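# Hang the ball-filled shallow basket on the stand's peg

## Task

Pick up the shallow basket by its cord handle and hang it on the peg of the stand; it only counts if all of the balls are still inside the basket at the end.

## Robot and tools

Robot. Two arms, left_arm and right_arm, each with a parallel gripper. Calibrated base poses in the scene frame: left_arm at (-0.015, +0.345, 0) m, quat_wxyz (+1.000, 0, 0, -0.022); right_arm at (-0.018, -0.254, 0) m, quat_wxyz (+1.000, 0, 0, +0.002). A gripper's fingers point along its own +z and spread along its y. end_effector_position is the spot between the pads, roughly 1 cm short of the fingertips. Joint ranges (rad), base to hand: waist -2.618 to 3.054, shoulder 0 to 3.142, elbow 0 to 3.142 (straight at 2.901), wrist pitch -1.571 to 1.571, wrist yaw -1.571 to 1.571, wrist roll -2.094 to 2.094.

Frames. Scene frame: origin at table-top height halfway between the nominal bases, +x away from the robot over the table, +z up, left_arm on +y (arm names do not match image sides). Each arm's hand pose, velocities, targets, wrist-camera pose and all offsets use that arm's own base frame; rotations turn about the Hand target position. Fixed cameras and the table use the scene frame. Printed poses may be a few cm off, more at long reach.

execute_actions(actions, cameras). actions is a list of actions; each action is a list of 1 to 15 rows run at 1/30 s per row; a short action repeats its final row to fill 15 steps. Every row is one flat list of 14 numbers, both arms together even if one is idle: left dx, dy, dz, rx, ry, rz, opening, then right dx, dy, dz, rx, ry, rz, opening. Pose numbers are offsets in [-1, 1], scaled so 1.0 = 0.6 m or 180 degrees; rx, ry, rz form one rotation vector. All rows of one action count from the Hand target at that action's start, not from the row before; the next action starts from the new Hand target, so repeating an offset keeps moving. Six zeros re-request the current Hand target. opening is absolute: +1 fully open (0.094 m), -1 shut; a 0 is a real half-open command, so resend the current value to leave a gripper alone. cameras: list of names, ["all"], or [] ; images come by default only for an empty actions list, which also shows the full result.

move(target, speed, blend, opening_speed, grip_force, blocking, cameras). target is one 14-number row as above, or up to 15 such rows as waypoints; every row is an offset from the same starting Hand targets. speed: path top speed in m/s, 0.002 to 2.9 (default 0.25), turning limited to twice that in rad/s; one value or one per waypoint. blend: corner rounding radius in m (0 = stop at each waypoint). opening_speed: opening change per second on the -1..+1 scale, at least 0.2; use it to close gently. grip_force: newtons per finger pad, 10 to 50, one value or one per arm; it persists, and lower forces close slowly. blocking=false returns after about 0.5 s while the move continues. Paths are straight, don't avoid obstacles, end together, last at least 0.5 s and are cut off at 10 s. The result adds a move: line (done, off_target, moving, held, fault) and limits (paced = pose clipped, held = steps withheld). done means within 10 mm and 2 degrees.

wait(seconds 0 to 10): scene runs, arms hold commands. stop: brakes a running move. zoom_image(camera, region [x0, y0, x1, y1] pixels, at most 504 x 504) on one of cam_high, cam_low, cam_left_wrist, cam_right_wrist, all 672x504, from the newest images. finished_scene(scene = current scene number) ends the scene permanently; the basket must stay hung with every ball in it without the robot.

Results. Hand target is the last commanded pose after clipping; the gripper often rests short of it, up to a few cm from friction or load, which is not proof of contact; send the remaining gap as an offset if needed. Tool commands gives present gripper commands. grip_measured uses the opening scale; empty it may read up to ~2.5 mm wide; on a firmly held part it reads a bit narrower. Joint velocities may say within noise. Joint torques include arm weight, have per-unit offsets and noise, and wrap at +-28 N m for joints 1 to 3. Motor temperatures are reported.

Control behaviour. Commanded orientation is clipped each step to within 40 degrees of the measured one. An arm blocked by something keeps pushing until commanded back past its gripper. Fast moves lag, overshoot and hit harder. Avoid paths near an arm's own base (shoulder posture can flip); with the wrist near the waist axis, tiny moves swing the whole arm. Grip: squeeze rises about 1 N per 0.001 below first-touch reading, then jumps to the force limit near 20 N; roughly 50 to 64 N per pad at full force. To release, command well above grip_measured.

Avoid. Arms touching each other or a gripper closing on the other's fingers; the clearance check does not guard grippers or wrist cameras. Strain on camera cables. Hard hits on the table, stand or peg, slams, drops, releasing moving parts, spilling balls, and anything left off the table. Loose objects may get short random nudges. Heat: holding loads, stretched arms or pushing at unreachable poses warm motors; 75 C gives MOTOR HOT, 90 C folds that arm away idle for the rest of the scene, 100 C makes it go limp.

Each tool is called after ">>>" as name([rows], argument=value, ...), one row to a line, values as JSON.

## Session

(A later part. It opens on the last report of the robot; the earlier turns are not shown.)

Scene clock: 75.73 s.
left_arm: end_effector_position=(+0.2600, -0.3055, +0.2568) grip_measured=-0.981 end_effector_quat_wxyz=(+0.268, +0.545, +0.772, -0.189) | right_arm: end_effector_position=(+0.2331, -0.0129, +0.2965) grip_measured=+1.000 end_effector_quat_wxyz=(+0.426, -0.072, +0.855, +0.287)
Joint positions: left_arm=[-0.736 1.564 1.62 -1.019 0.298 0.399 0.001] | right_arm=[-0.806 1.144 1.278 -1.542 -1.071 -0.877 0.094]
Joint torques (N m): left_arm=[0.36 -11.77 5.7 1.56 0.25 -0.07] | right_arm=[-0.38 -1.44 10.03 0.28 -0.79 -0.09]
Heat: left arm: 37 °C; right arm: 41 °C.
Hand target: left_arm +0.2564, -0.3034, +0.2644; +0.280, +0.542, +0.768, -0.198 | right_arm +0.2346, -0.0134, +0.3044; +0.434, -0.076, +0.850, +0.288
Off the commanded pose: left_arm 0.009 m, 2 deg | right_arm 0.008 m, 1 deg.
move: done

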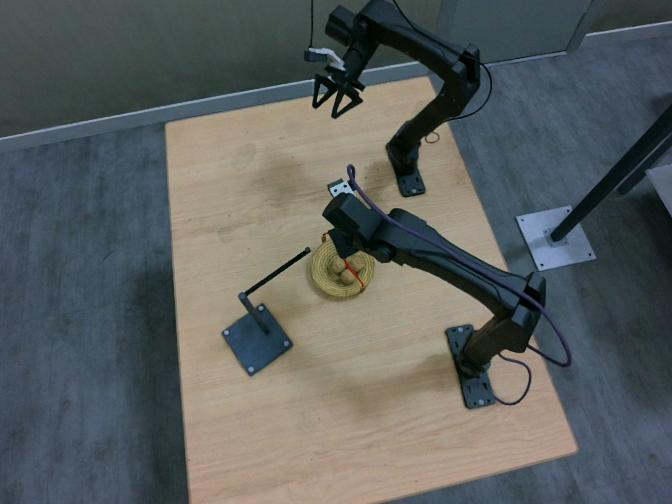

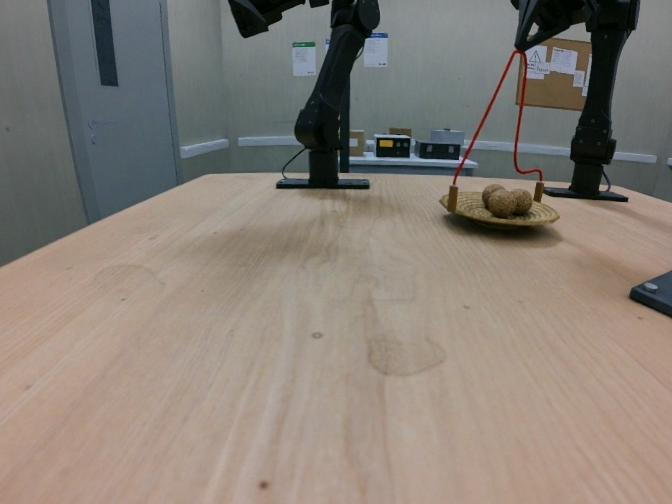

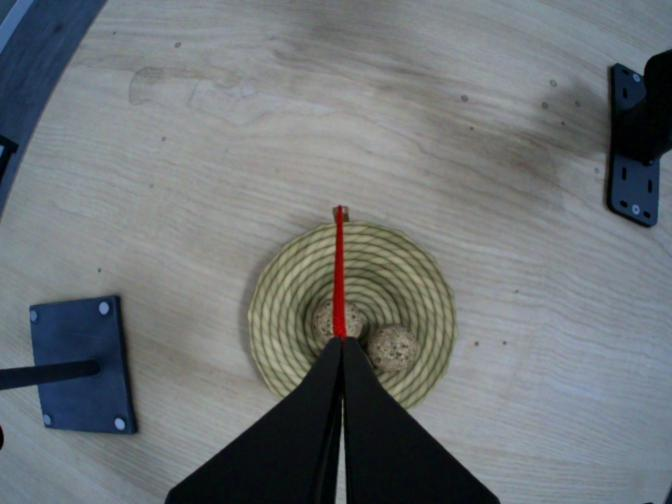

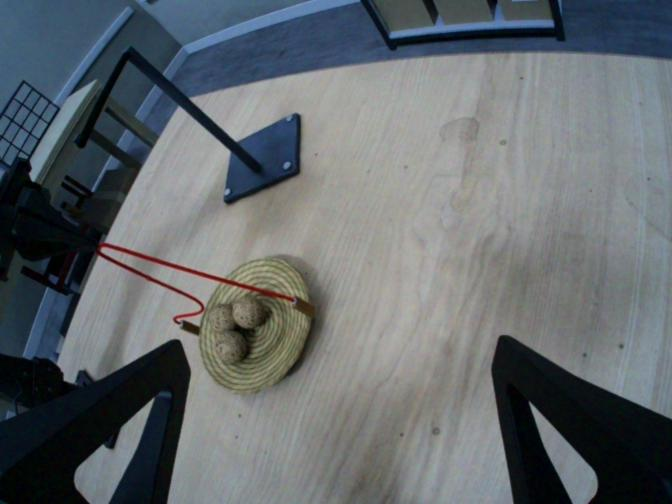

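>>> move([
  [-0.119,-0.061,-0.15,0.105,0.037,0,-1,0,0,0,0,0,0,1],
  [-0.2215,-0.105,-0.420,0.105,0.037,0,-1,0,0,0,0,0,0,1],
], speed=0.1, blend=[0.04,0], cameras=["cam_left_wrist","cam_low","cam_right_wrist"])

>>> zoom_image(camera="cam_low", region=[400, 130, 568, 260])

Scene clock: 86.20 s.
left_arm: end_effector_position=(+0.1247, -0.3688, +0.0234) grip_measured=-0.981 end_effector_quat_wxyz=(+0.147, +0.569, +0.802, -0.108) | right_arm: end_effector_position=(+0.2331, -0.0129, +0.2965) grip_measured=+1.000 end_effector_quat_wxyz=(+0.426, -0.072, +0.855, +0.287)
Joint positions: left_arm=[-1.246 1.79 1.059 -0.474 0.002 -0.014 0.001] | right_arm=[-0.806 1.144 1.278 -1.542 -1.071 -0.877 0.094]
Joint torques (N m): left_arm=[-0.58 -8.54 5.38 1.24 -0.09 -0.06] | right_arm=[-0.38 -1.46 10.03 0.27 -0.79 -0.09]
Heat: left arm: 35 °C; right arm: 42 °C.
Hand target: left_arm +0.1235, -0.3665, +0.0124; +0.142, +0.568, +0.804, -0.100 | right_arm +0.2346, -0.0134, +0.3044; +0.434, -0.076, +0.850, +0.288
Off the commanded pose: left_arm 0.011 m, 1 deg | right_arm 0.008 m, 1 deg.
move: off_target (left_arm)
Images, in order (width x height): cam_low 672x504, cam_left_wrist 672x504, cam_right_wrist 672x504.

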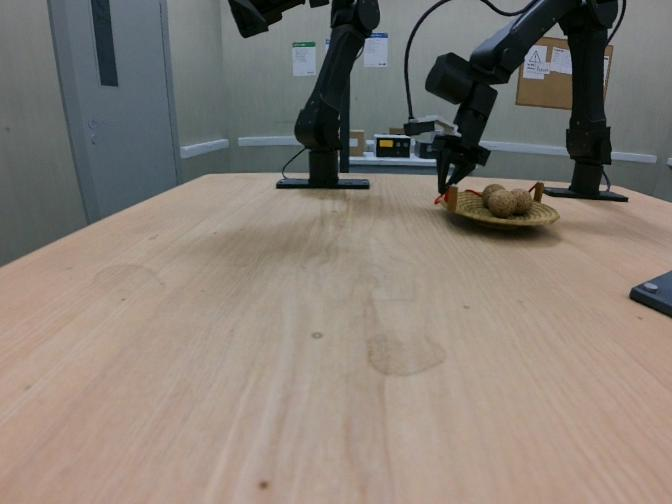

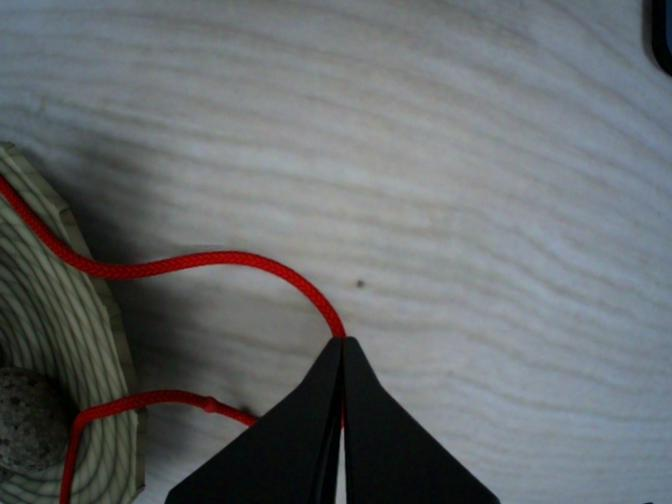

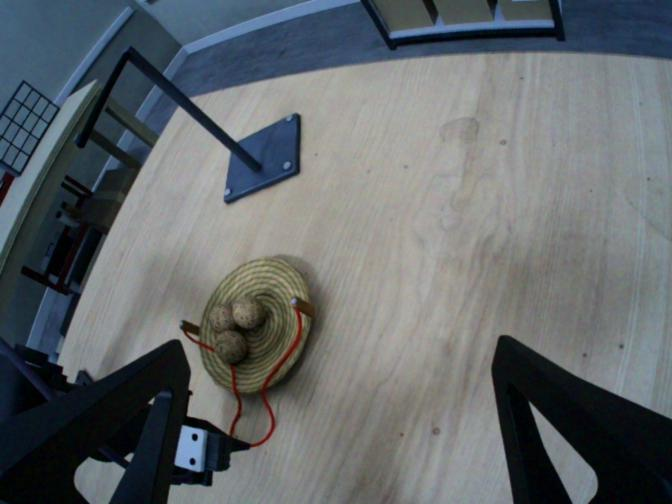

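Scaled by 3.000 from the camera's 672x504 image, which has a finer 960x720 frame.

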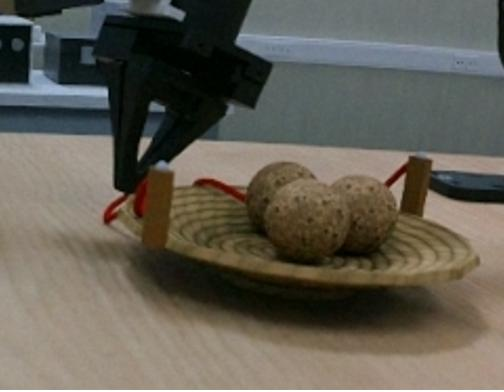

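>>> move(target=[-0.04,-0.014,-0.015,0,0,0,-1,0,0,0,0,0,0,1], speed=0.06, cameras=["cam_left_wrist","cam_low","cam_right_wrist"])

>>> zoom_image(camera="cam_low", region=[400, 130, 568, 260])

>>> zoom_image(camera="cam_right_wrist", region=[150, 230, 350, 480])

Scene clock: 90.87 s.
left_arm: end_effector_position=(+0.1009, -0.3795, +0.0174) grip_measured=-0.982 end_effector_quat_wxyz=(+0.149, +0.568, +0.801, -0.112) | right_arm: end_effector_position=(+0.2331, -0.0129, +0.2965) grip_measured=+1.000 end_effector_quat_wxyz=(+0.426, -0.072, +0.855, +0.287)
Joint positions: left_arm=[-1.325 1.807 1.05 -0.439 -0.024 -0.087 0.001] | right_arm=[-0.806 1.144 1.278 -1.542 -1.071 -0.877 0.094]
Joint torques (N m): left_arm=[-0.54 -8.24 5.16 1.17 -0.11 -0.11] | right_arm=[-0.39 -1.47 10.04 0.26 -0.78 -0.08]
Heat: left arm: 35 °C; right arm: 42 °C.
Hand target: left_arm +0.0996, -0.3748, +0.0034; +0.142, +0.568, +0.805, -0.100 | right_arm +0.2346, -0.0134, +0.3044; +0.434, -0.076, +0.850, +0.288
Off the commanded pose: left_arm 0.015 m, 2 deg | right_arm 0.008 m, 1 deg.
move: off_target (left_arm)
Images, in order (width x height): cam_low 672x504, cam_left_wrist 672x504, cam_right_wrist 672x504.

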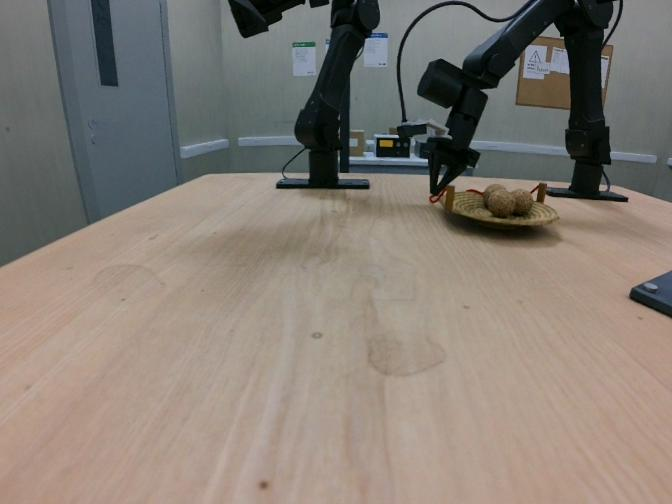

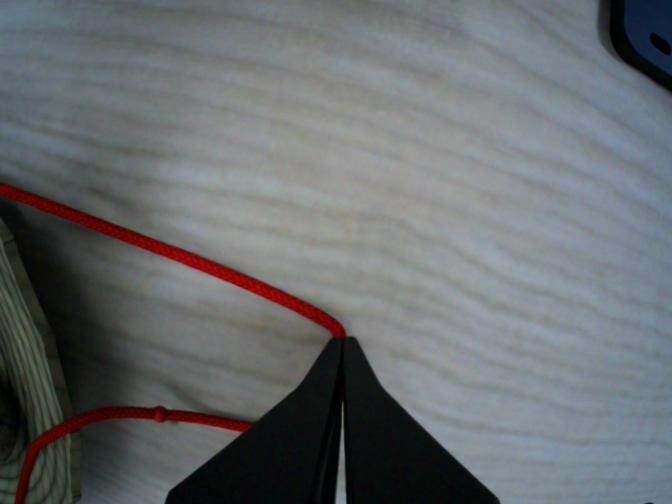

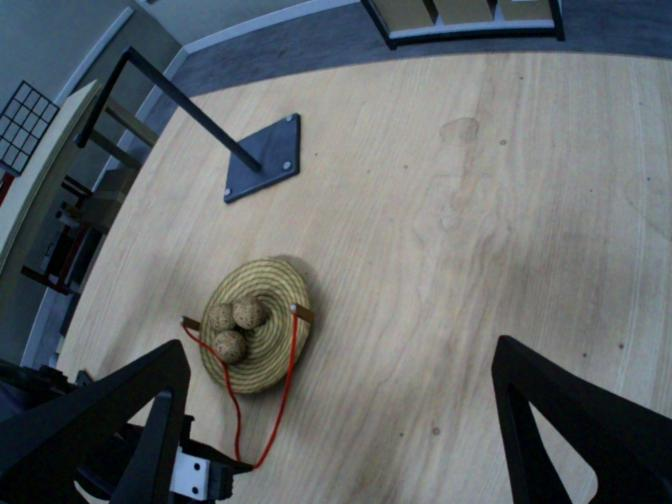

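Scaled by 3.000 from the camera's 672x504 image, which has a finer 960x720 frame.

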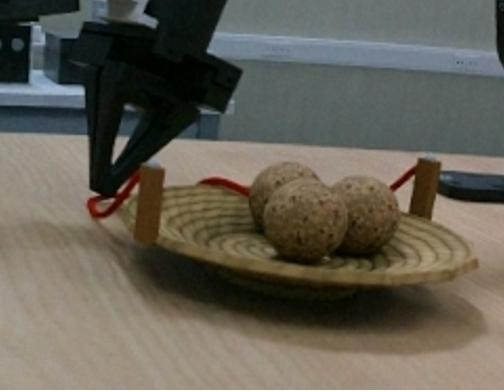

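Scaled by 2.016 from the camera's 672x504 image, which has a finer 960x720 frame.

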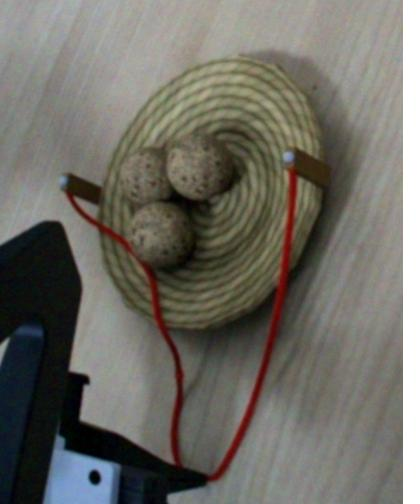

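>>> move(target=[0,0.0,0.0,0,0,0,-0.2,0,0,0,0,0,0,1], opening_speed=0.5, cameras=["cam_left_wrist","cam_low","cam_right_wrist"])

Scene clock: 94.77 s.
left_arm: end_effector_position=(+0.1010, -0.3794, +0.0174) grip_measured=-0.202 end_effector_quat_wxyz=(+0.150, +0.568, +0.802, -0.111) | right_arm: end_effector_position=(+0.2331, -0.0129, +0.2965) grip_measured=+1.000 end_effector_quat_wxyz=(+0.426, -0.072, +0.855, +0.287)
Joint positions: left_arm=[-1.325 1.807 1.05 -0.439 -0.025 -0.087 0.037] | right_arm=[-0.806 1.144 1.278 -1.542 -1.071 -0.877 0.094]
Joint torques (N m): left_arm=[-0.55 -8.25 5.15 1.2 -0.1 -0.09] | right_arm=[-0.39 -1.46 10.04 0.27 -0.79 -0.09]
Heat: left arm: 35 °C; right arm: 42 °C.
Hand target: left_arm +0.0996, -0.3748, +0.0034; +0.142, +0.568, +0.805, -0.100 | right_arm +0.2346, -0.0134, +0.3044; +0.434, -0.076, +0.850, +0.288
Off the commanded pose: left_arm 0.015 m, 2 deg | right_arm 0.008 m, 1 deg.
move: off_target (left_arm)
Images, in order (width x height): cam_low 672x504, cam_left_wrist 672x504, cam_right_wrist 672x504.

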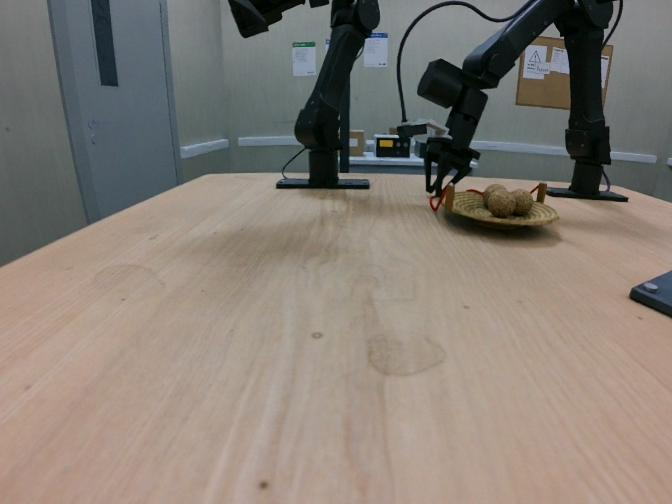

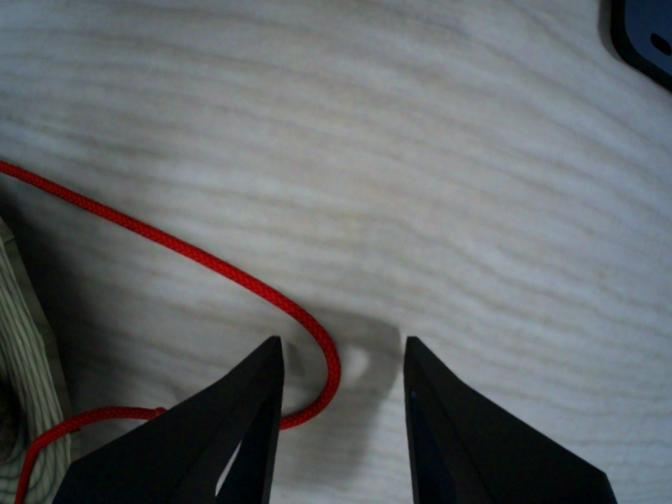

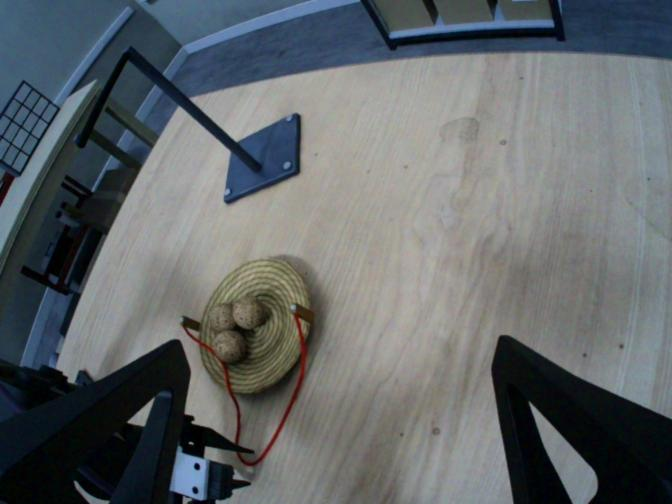

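>>> move([
  [0,0.0,0.05,0,0,0,-0.2,0,0,0,0,0,0,1],
  [-0.004,0.024,0.05,0,0,0,-0.5,0,0,0,0,0,0,1],
], speed=0.08, cameras=["cam_left_wrist","cam_right_wrist"])

Scene clock: 103.40 s.
left_arm: end_effector_position=(+0.0983, -0.3685, +0.0306) grip_measured=-0.498 end_effector_quat_wxyz=(+0.142, +0.569, +0.803, -0.105) | right_arm: end_effector_position=(+0.2331, -0.0129, +0.2965) grip_measured=+1.000 end_effector_quat_wxyz=(+0.426, -0.072, +0.855, +0.287)
Joint positions: left_arm=[-1.325 1.757 1.054 -0.514 -0.025 -0.087 0.024] | right_arm=[-0.806 1.144 1.278 -1.542 -1.071 -0.877 0.094]
Joint torques (N m): left_arm=[-0.18 -13 5.11 0.82 -0.09 -0.05] | right_arm=[-0.39 -1.46 10.02 0.27 -0.78 -0.08]
Heat: left arm: 35 °C; right arm: 42 °C.
Hand target: left_arm +0.0972, -0.3605, +0.0334; +0.142, +0.568, +0.805, -0.100 | right_arm +0.2346, -0.0134, +0.3044; +0.434, -0.076, +0.850, +0.288
Off the commanded pose: left_arm 0.009 m, 1 deg | right_arm 0.008 m, 1 deg.
move: done
Images, in order (width x height): cam_left_wrist 672x504, cam_right_wrist 672x504.

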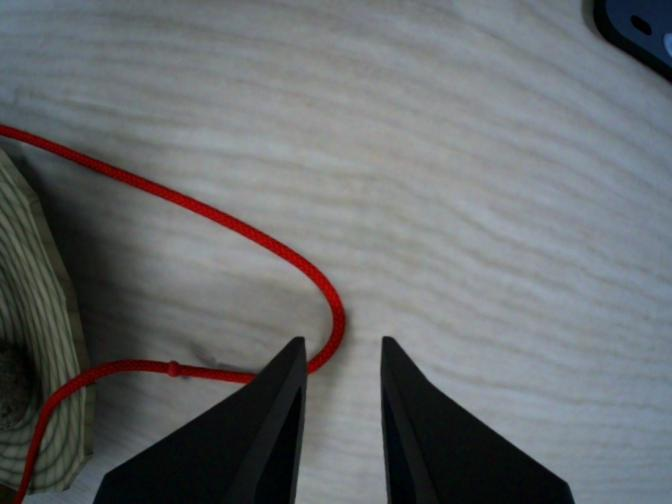

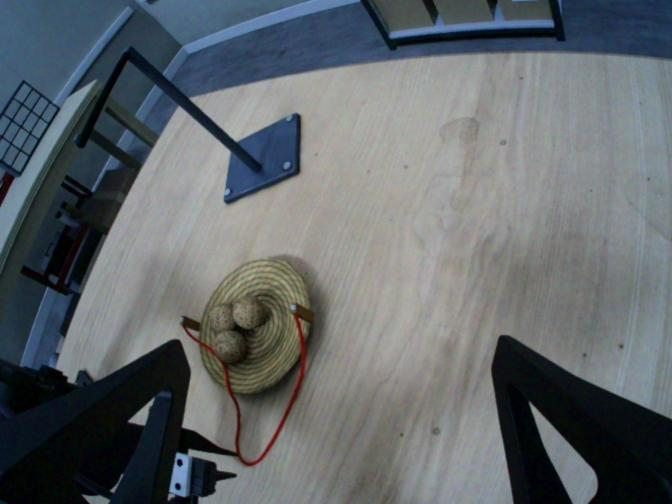

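>>> move(target=[0.001,-0.004,-0.05,0,0,0,-0.5,0,0,0,0,0,0,1], speed=0.06, cameras=["cam_left_wrist","cam_low"])

>>> zoom_image(camera="cam_left_wrist", region=[220, 280, 460, 460])

Scene clock: 110.10 s.
left_arm: end_effector_position=(+0.0979, -0.3669, +0.0157) grip_measured=-0.498 end_effector_quat_wxyz=(+0.148, +0.568, +0.802, -0.110) | right_arm: end_effector_position=(+0.2331, -0.0129, +0.2965) grip_measured=+1.000 end_effector_quat_wxyz=(+0.426, -0.072, +0.855, +0.287)
Joint positions: left_arm=[-1.325 1.769 0.997 -0.429 -0.025 -0.087 0.024] | right_arm=[-0.806 1.144 1.278 -1.542 -1.071 -0.877 0.094]
Joint torques (N m): left_arm=[-0.2 -7.94 5.14 1.22 -0.08 -0.04] | right_arm=[-0.4 -1.47 10.03 0.27 -0.78 -0.08]
Heat: left arm: 34 °C; right arm: 42 °C.
Hand target: left_arm +0.0978, -0.3629, +0.0034; +0.142, +0.568, +0.805, -0.100 | right_arm +0.2346, -0.0134, +0.3044; +0.434, -0.076, +0.850, +0.288
Off the commanded pose: left_arm 0.013 m, 1 deg | right_arm 0.008 m, 1 deg.
move: off_target (left_arm)
Images, in order (width x height): cam_low 672x504, cam_left_wrist 672x504.

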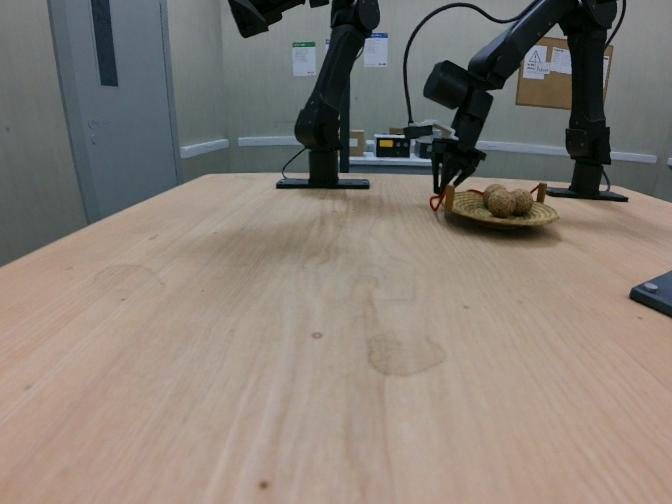

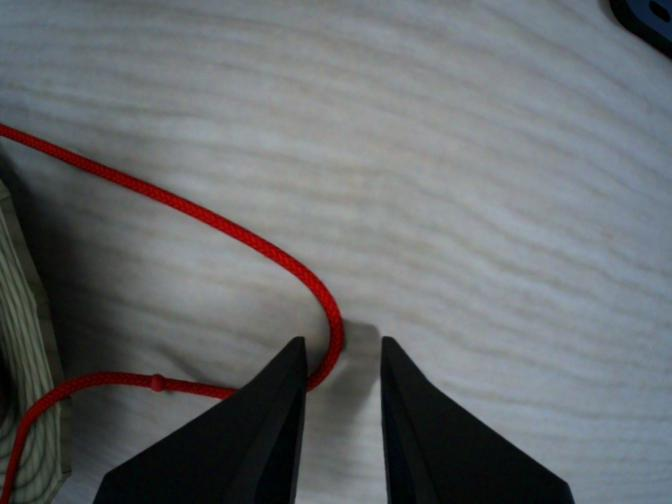

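Scaled by 2.100 from the camera's 672x504 image, which has a finer 960x720 frame.

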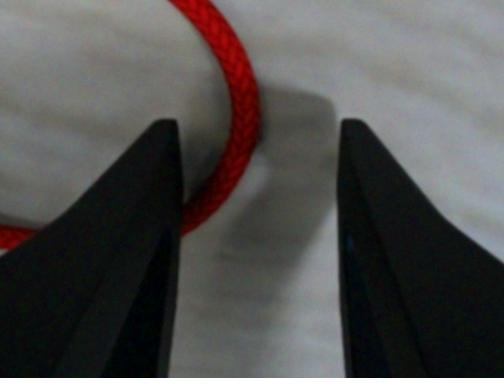

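>>> move(target=[0,0,0,0,0,0,-1,0,0,0,0,0,0,1], opening_speed=0.5, cameras=["cam_left_wrist","cam_right_wrist"])

>>> zoom_image(camera="cam_left_wrist", region=[220, 280, 460, 460])

Scene clock: 113.40 s.
left_arm: end_effector_position=(+0.0984, -0.3692, +0.0167) grip_measured=-0.984 end_effector_quat_wxyz=(+0.152, +0.568, +0.801, -0.113) | right_arm: end_effector_position=(+0.2331, -0.0129, +0.2965) grip_measured=+1.000 end_effector_quat_wxyz=(+0.426, -0.072, +0.855, +0.287)
Joint positions: left_arm=[-1.325 1.769 0.997 -0.419 -0.025 -0.087 0.001] | right_arm=[-0.806 1.144 1.278 -1.542 -1.071 -0.877 0.094]
Joint torques (N m): left_arm=[-0.21 -7.98 5.16 1.13 -0.08 -0.05] | right_arm=[-0.39 -1.46 10.02 0.28 -0.78 -0.08]
Heat: left arm: 34 °C; right arm: 42 °C.
Hand target: left_arm +0.0978, -0.3629, +0.0035; +0.142, +0.568, +0.805, -0.100 | right_arm +0.2346, -0.0134, +0.3044; +0.434, -0.076, +0.850, +0.288
Off the commanded pose: left_arm 0.015 m, 2 deg | right_arm 0.008 m, 1 deg.
move: off_target (left_arm)
Images, in order (width x height): cam_left_wrist 672x504, cam_right_wrist 672x504.

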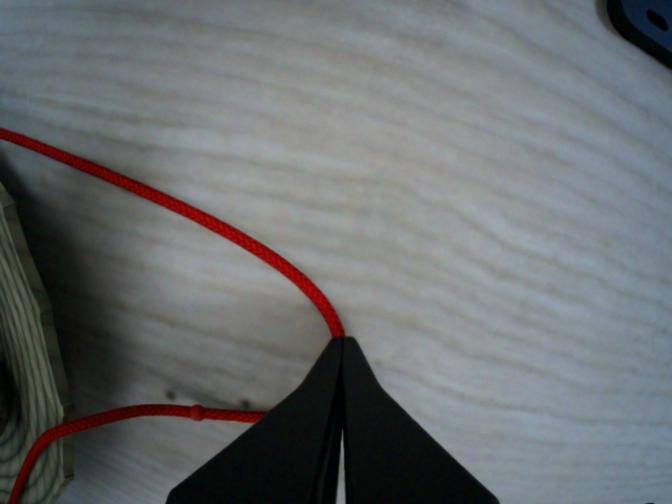

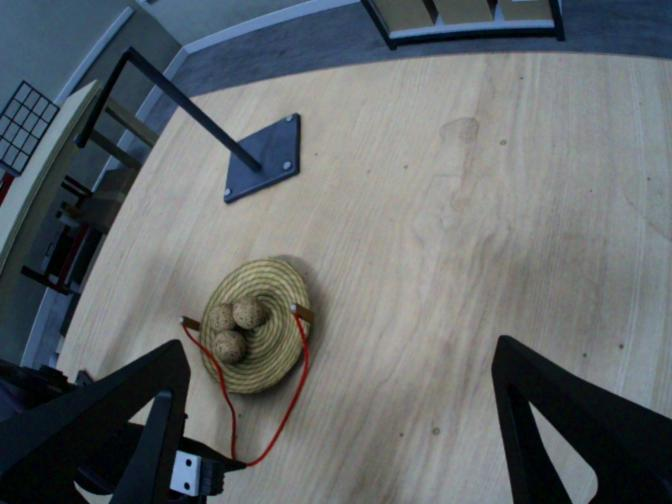

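Scaled by 2.100 from the camera's 672x504 image, which has a finer 960x720 frame.

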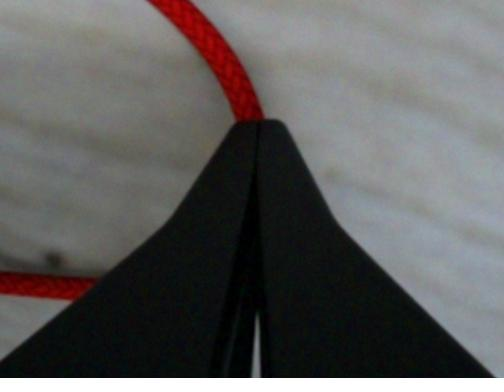

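>>> move([
  [0.145,0.038,0.244,0,0,0,-1,0,0,0,0,0,0,1],
  [0.267,0.1,0.311,0,0,0,-1,0,0,0,0,0,0,1],
  [0.267,0.1,0.435,-0.105,-0.037,0,-1,0,0,0,0,0,0,1],
], speed=[0.12,0.12,0.06], blend=[0.04,0.01,0], cameras=["all"])

>>> zoom_image(camera="cam_low", region=[400, 0, 652, 270])

>>> zoom_image(camera="cam_right_wrist", region=[0, 150, 400, 450])

Scene clock: 122.40 s.
left_arm: end_effector_position=(+0.2608, -0.3058, +0.2586) grip_measured=-0.984 end_effector_quat_wxyz=(+0.270, +0.544, +0.771, -0.190) | right_arm: end_effector_position=(+0.2331, -0.0129, +0.2965) grip_measured=+1.000 end_effector_quat_wxyz=(+0.426, -0.072, +0.855, +0.287)
Joint positions: left_arm=[-0.735 1.565 1.625 -1.019 0.299 0.4 0.001] | right_arm=[-0.806 1.144 1.278 -1.542 -1.071 -0.877 0.094]
Joint torques (N m): left_arm=[0.75 -11.48 5.56 1.58 0.28 -0.03] | right_arm=[-0.4 -1.47 10.03 0.28 -0.79 -0.09]
Heat: left arm: 34 °C; right arm: 42 °C.
Hand target: left_arm +0.2580, -0.3029, +0.2644; +0.280, +0.542, +0.768, -0.198 | right_arm +0.2346, -0.0134, +0.3044; +0.434, -0.076, +0.850, +0.288
Off the commanded pose: left_arm 0.007 m, 2 deg | right_arm 0.008 m, 1 deg.
move: done

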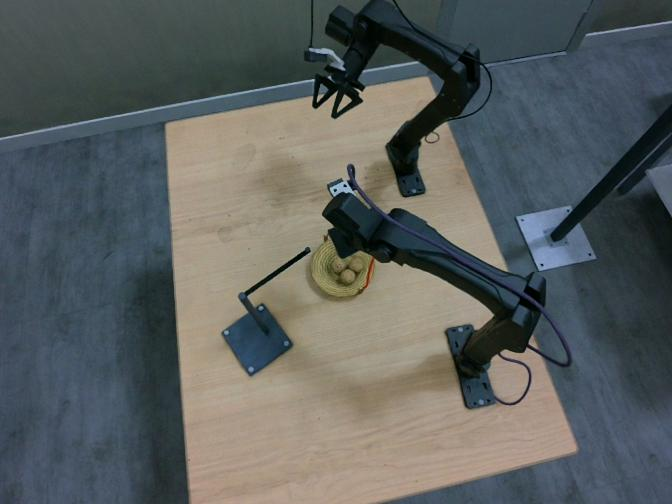

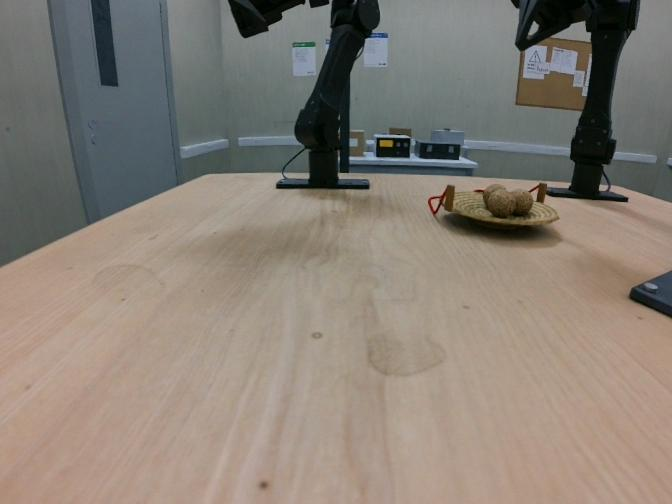

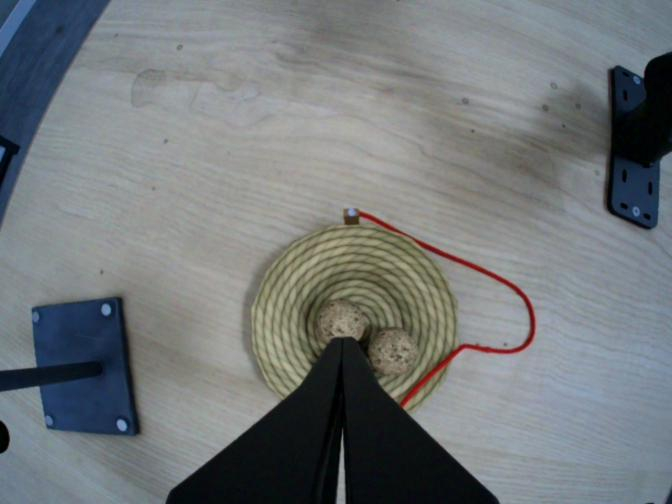

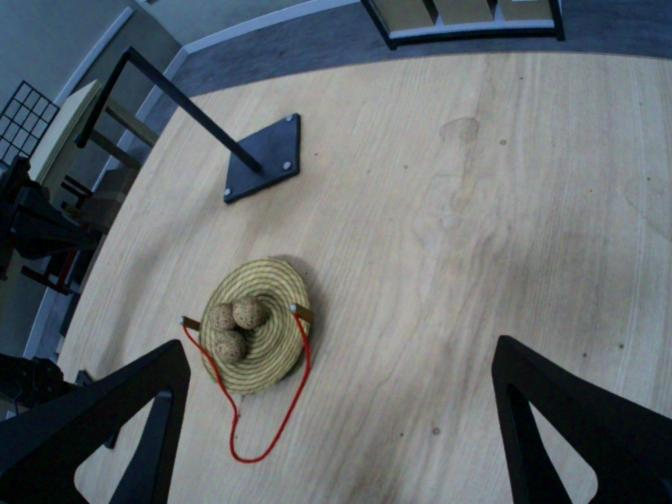

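Scaled by 1.867 from the camera's 672x504 image, which has a finer 960x720 frame.

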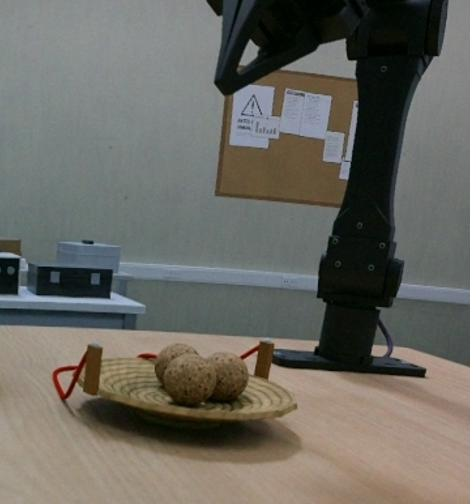

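Scaled by 1.260 from the camera's 672x504 image, which has a finer 960x720 frame.

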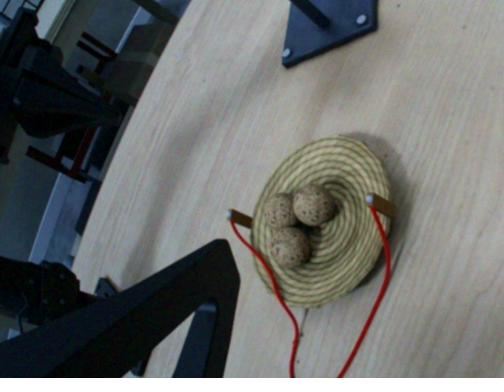

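>>> move(target=[-0.268,-0.085,-0.324,0.14,0.0146,-0.148,-0.3,0,0,0,0,0,0,1], speed=0.2, cameras=["cam_left_wrist"])

Scene clock: 134.83 s.
left_arm: end_effector_position=(+0.0974, -0.3544, +0.0799) grip_measured=-0.302 end_effector_quat_wxyz=(+0.091, +0.744, +0.654, -0.103) | right_arm: end_effector_position=(+0.2331, -0.0129, +0.2965) grip_measured=+1.000 end_effector_quat_wxyz=(+0.426, -0.072, +0.855, +0.287)
Joint positions: left_arm=[-1.248 1.723 1.25 -0.848 0.118 0.438 0.033] | right_arm=[-0.806 1.144 1.278 -1.542 -1.071 -0.877 0.094]
Joint torques (N m): left_arm=[-0.24 -8.42 5.72 0.94 0.02 0] | right_arm=[-0.39 -1.44 10.02 0.27 -0.78 -0.09]
Motor temperatures (°C): left_arm=[25 30 34 31 26 22 25] | right_arm=[25 27 43 29 29 25 26]
Heat: left arm: 34 °C; right arm: 43 °C.
Hand target: left_arm +0.0973, -0.3539, +0.0700; +0.086, +0.745, +0.654, -0.098 | right_arm +0.2346, -0.0134, +0.3044; +0.434, -0.076, +0.850, +0.288
Off the commanded pose: left_arm 0.010 m, 1 deg | right_arm 0.008 m, 1 deg.
move: done
Images, in order (width x height): cam_left_wrist 672x504.

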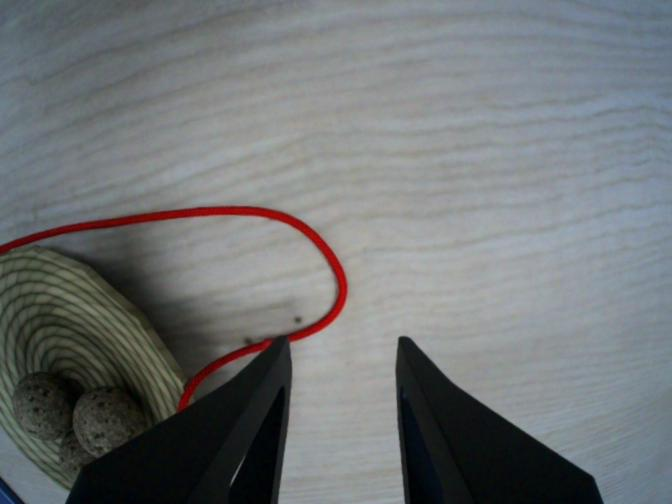

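>>> zoom_image(camera="cam_left_wrist", region=[160, 230, 400, 420])

Scaled by 2.100 from the camera's 672x504 image, which has a finer 960x720 frame.

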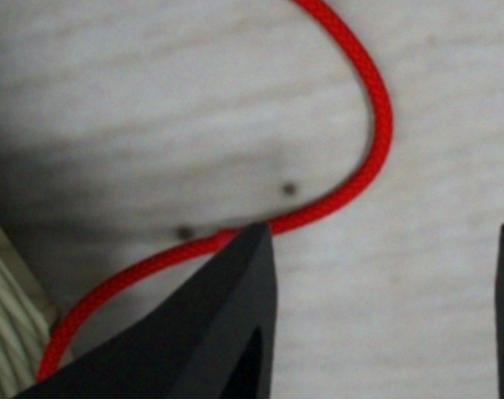

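>>> move(target=[-0.002,-0.026,-0.01,0,0,0.083,-0.3,0,0,0,0,0,0,1], speed=0.15, cameras=["cam_left_wrist"])

>>> zoom_image(camera="cam_left_wrist", region=[160, 230, 400, 420])

Scene clock: 144.33 s.
left_arm: end_effector_position=(+0.0955, -0.3633, +0.0693) grip_measured=-0.302 end_effector_quat_wxyz=(+0.095, +0.655, +0.745, -0.088) | right_arm: end_effector_position=(+0.2331, -0.0129, +0.2965) grip_measured=+1.000 end_effector_quat_wxyz=(+0.426, -0.072, +0.855, +0.287)
Joint positions: left_arm=[-1.295 1.757 1.25 -0.807 0.044 0.141 0.033] | right_arm=[-0.806 1.144 1.278 -1.542 -1.071 -0.877 0.094]
Joint torques (N m): left_arm=[-0.76 -8.17 7.35 0.99 -0.05 -0.08] | right_arm=[-0.4 -1.48 10.02 0.27 -0.78 -0.08]
Heat: left arm: 33 °C; right arm: 43 °C.
Hand target: left_arm +0.0959, -0.3695, +0.0641; +0.098, +0.654, +0.745, -0.086 | right_arm +0.2346, -0.0134, +0.3044; +0.434, -0.076, +0.850, +0.288
Off the commanded pose: left_arm 0.008 m, 0 deg | right_arm 0.008 m, 1 deg.
move: done
Images, in order (width x height): cam_left_wrist 672x504.

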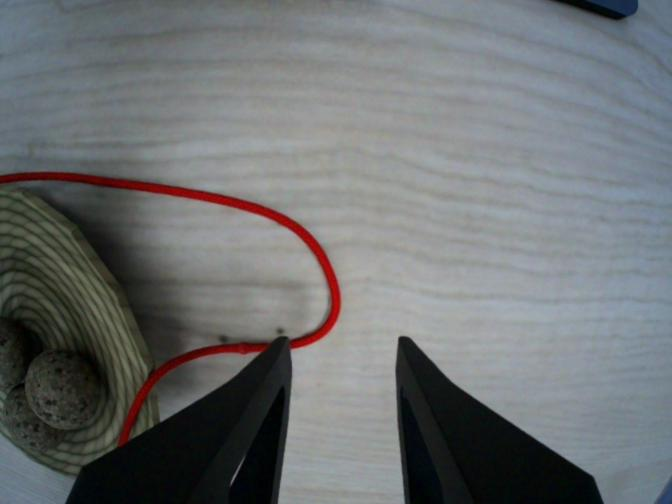

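Scaled by 2.100 from the camera's 672x504 image, which has a finer 960x720 frame.

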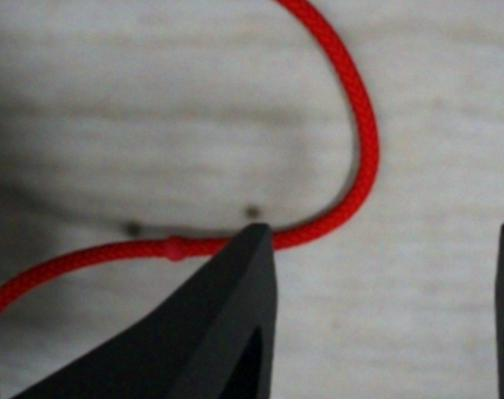

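>>> move(target=[0.002,0.0,-0.082,0,0,0.055,-0.5,0,0,0,0,0,0,1], speed=0.1, cameras=["cam_left_wrist"])

Scene clock: 152.73 s.
left_arm: end_effector_position=(+0.0990, -0.3720, +0.0273) grip_measured=-0.498 end_effector_quat_wxyz=(+0.110, +0.587, +0.797, -0.087) | right_arm: end_effector_position=(+0.2331, -0.0129, +0.2965) grip_measured=+1.000 end_effector_quat_wxyz=(+0.426, -0.072, +0.855, +0.287)
Joint positions: left_arm=[-1.315 1.826 1.152 -0.616 -0.004 -0.045 0.024] | right_arm=[-0.806 1.144 1.278 -1.542 -1.071 -0.877 0.094]
Joint torques (N m): left_arm=[-0.79 -8.77 5.3 1.05 -0.08 -0.08] | right_arm=[-0.39 -1.43 10.03 0.28 -0.78 -0.09]
Heat: left arm: 34 °C; right arm: 43 °C.
Hand target: left_arm +0.0972, -0.3695, +0.0148; +0.105, +0.587, +0.799, -0.077 | right_arm +0.2346, -0.0134, +0.3044; +0.434, -0.076, +0.850, +0.288
Off the commanded pose: left_arm 0.013 m, 1 deg | right_arm 0.008 m, 1 deg.
move: off_target (left_arm)
Images, in order (width x height): cam_left_wrist 672x504.

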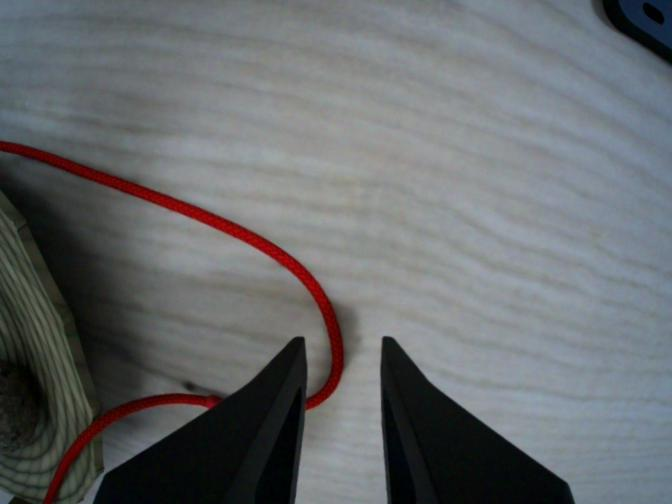

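>>> move(target=[0.0,0.001,-0.0245,0,0,0,-0.5,0,0,0,0,0,0,1], speed=0.05, cameras=["cam_left_wrist","cam_low"])

>>> zoom_image(camera="cam_low", region=[400, 130, 568, 260])

Scene clock: 155.50 s.
left_arm: end_effector_position=(+0.0992, -0.3725, +0.0137) grip_measured=-0.498 end_effector_quat_wxyz=(+0.111, +0.587, +0.797, -0.088) | right_arm: end_effector_position=(+0.2331, -0.0129, +0.2965) grip_measured=+1.000 end_effector_quat_wxyz=(+0.426, -0.072, +0.855, +0.287)
Joint positions: left_arm=[-1.315 1.849 1.121 -0.559 -0.004 -0.046 0.024] | right_arm=[-0.806 1.144 1.278 -1.542 -1.071 -0.877 0.094]
Joint torques (N m): left_arm=[-0.75 -8.64 5.09 1.05 -0.1 -0.08] | right_arm=[-0.4 -1.46 10.04 0.27 -0.79 -0.08]
Heat: left arm: 34 °C; right arm: 43 °C.
Hand target: left_arm +0.0972, -0.3689, +0.0001; +0.105, +0.587, +0.799, -0.077 | right_arm +0.2346, -0.0134, +0.3044; +0.434, -0.076, +0.850, +0.288
Off the commanded pose: left_arm 0.014 m, 1 deg | right_arm 0.008 m, 1 deg.
move: off_target (left_arm)
Images, in order (width x height): cam_low 672x504, cam_left_wrist 672x504.

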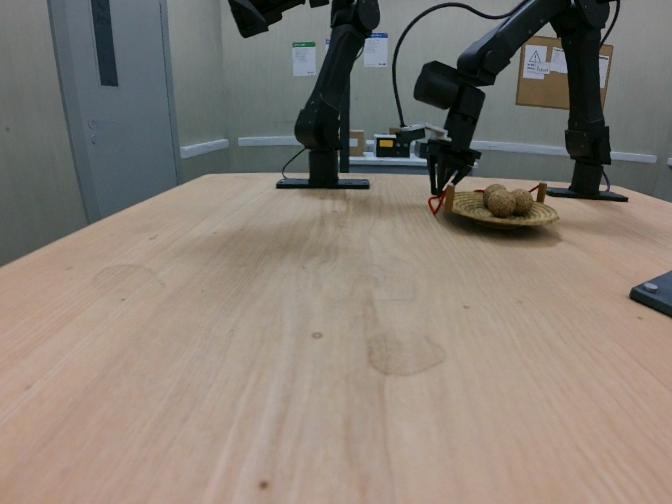

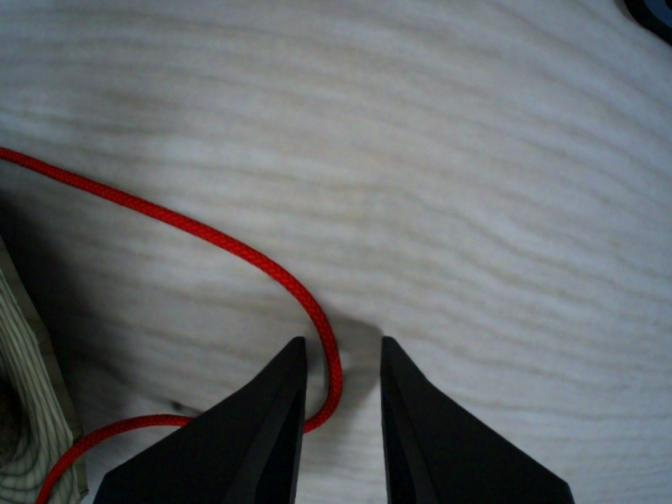

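Scaled by 3.000 from the camera's 672x504 image, which has a finer 960x720 frame.

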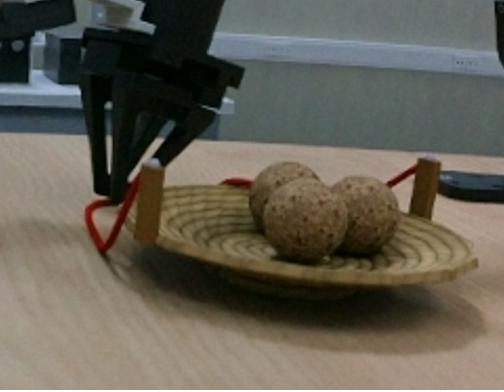

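>>> move(target=[0.0,0.0,-0.006,0,0,0,-0.5,0,0,0,0,0,0,1], speed=0.03)

>>> move(target=[0.0,0.0,0.0,0,0,0,-1,0,0,0,0,0,0,1], opening_speed=0.5, cameras=["cam_left_wrist","cam_low"])

>>> zoom_image(camera="cam_left_wrist", region=[220, 280, 460, 500])

>>> zoom_image(camera="cam_low", region=[400, 130, 568, 260])

Scene clock: 159.30 s.
left_arm: end_effector_position=(+0.0997, -0.3743, +0.0133) grip_measured=-0.498 end_effector_quat_wxyz=(+0.115, +0.586, +0.797, -0.090) | right_arm: end_effector_position=(+0.2331, -0.0129, +0.2965) grip_measured=+1.000 end_effector_quat_wxyz=(+0.426, -0.072, +0.855, +0.287)
Joint positions: left_arm=[-1.315 1.85 1.117 -0.544 -0.004 -0.046 0.024] | right_arm=[-0.806 1.144 1.278 -1.542 -1.071 -0.877 0.094]
Joint torques (N m): left_arm=[-0.76 -8.14 4.88 1.06 -0.09 -0.07] | right_arm=[-0.4 -1.46 10.03 0.27 -0.78 -0.09]
Heat: left arm: 33 °C; right arm: 43 °C.
Hand target: left_arm +0.0972, -0.3689, -0.0034; +0.105, +0.587, +0.799, -0.077 | right_arm +0.2346, -0.0134, +0.3044; +0.434, -0.076, +0.850, +0.288
Off the commanded pose: left_arm 0.018 m, 2 deg | right_arm 0.008 m, 1 deg.
move: off_target (left_arm)

Scene clock: 160.57 s.
left_arm: end_effector_position=(+0.0999, -0.3750, +0.0135) grip_measured=-0.955 end_effector_quat_wxyz=(+0.116, +0.586, +0.797, -0.091) | right_arm: end_effector_position=(+0.2331, -0.0129, +0.2965) grip_measured=+1.000 end_effector_quat_wxyz=(+0.426, -0.072, +0.855, +0.287)
Joint positions: left_arm=[-1.315 1.85 1.117 -0.542 -0.004 -0.046 0.002] | right_arm=[-0.806 1.144 1.278 -1.542 -1.071 -0.877 0.094]
Joint torques (N m): left_arm=[-0.75 -8.17 4.9 1.04 -0.08 -0.08] | right_arm=[-0.38 -1.46 10.03 0.27 -0.79 -0.08]
Heat: left arm: 33 °C; right arm: 43 °C.
Hand target: left_arm +0.0972, -0.3690, -0.0034; +0.105, +0.587, +0.799, -0.077 | right_arm +0.2346, -0.0134, +0.3044; +0.434, -0.076, +0.850, +0.288
Off the commanded pose: left_arm 0.018 m, 2 deg | right_arm 0.008 m, 1 deg.
move: off_target (left_arm)
Images, in order (width x height): cam_low 672x504, cam_left_wrist 672x504.

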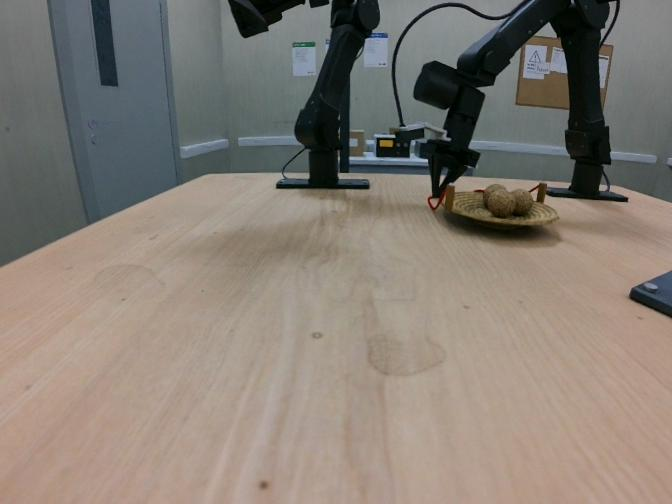

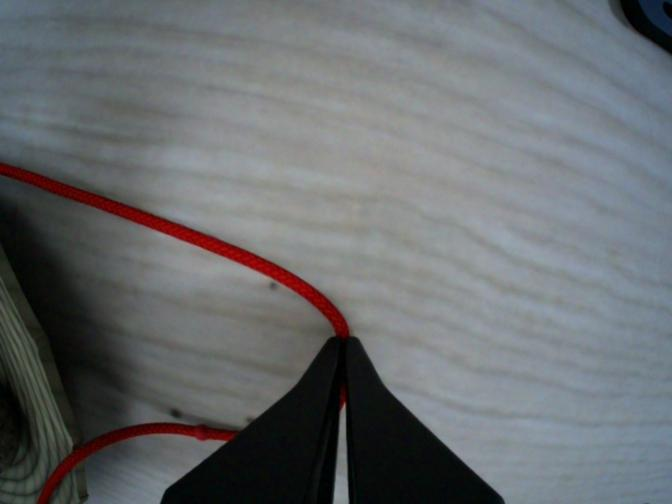

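Scaled by 2.100 from the camera's 672x504 image, which has a finer 960x720 frame.

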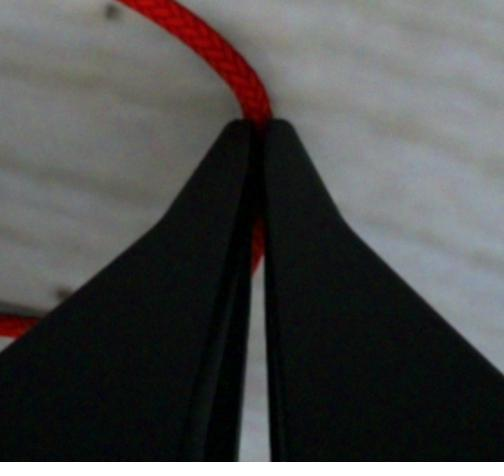

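Scaled by 3.000 from the camera's 672x504 image, which has a finer 960x720 frame.

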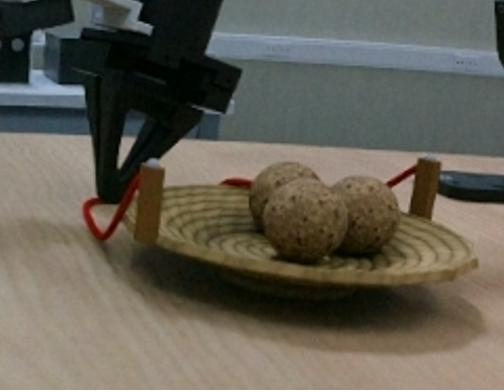

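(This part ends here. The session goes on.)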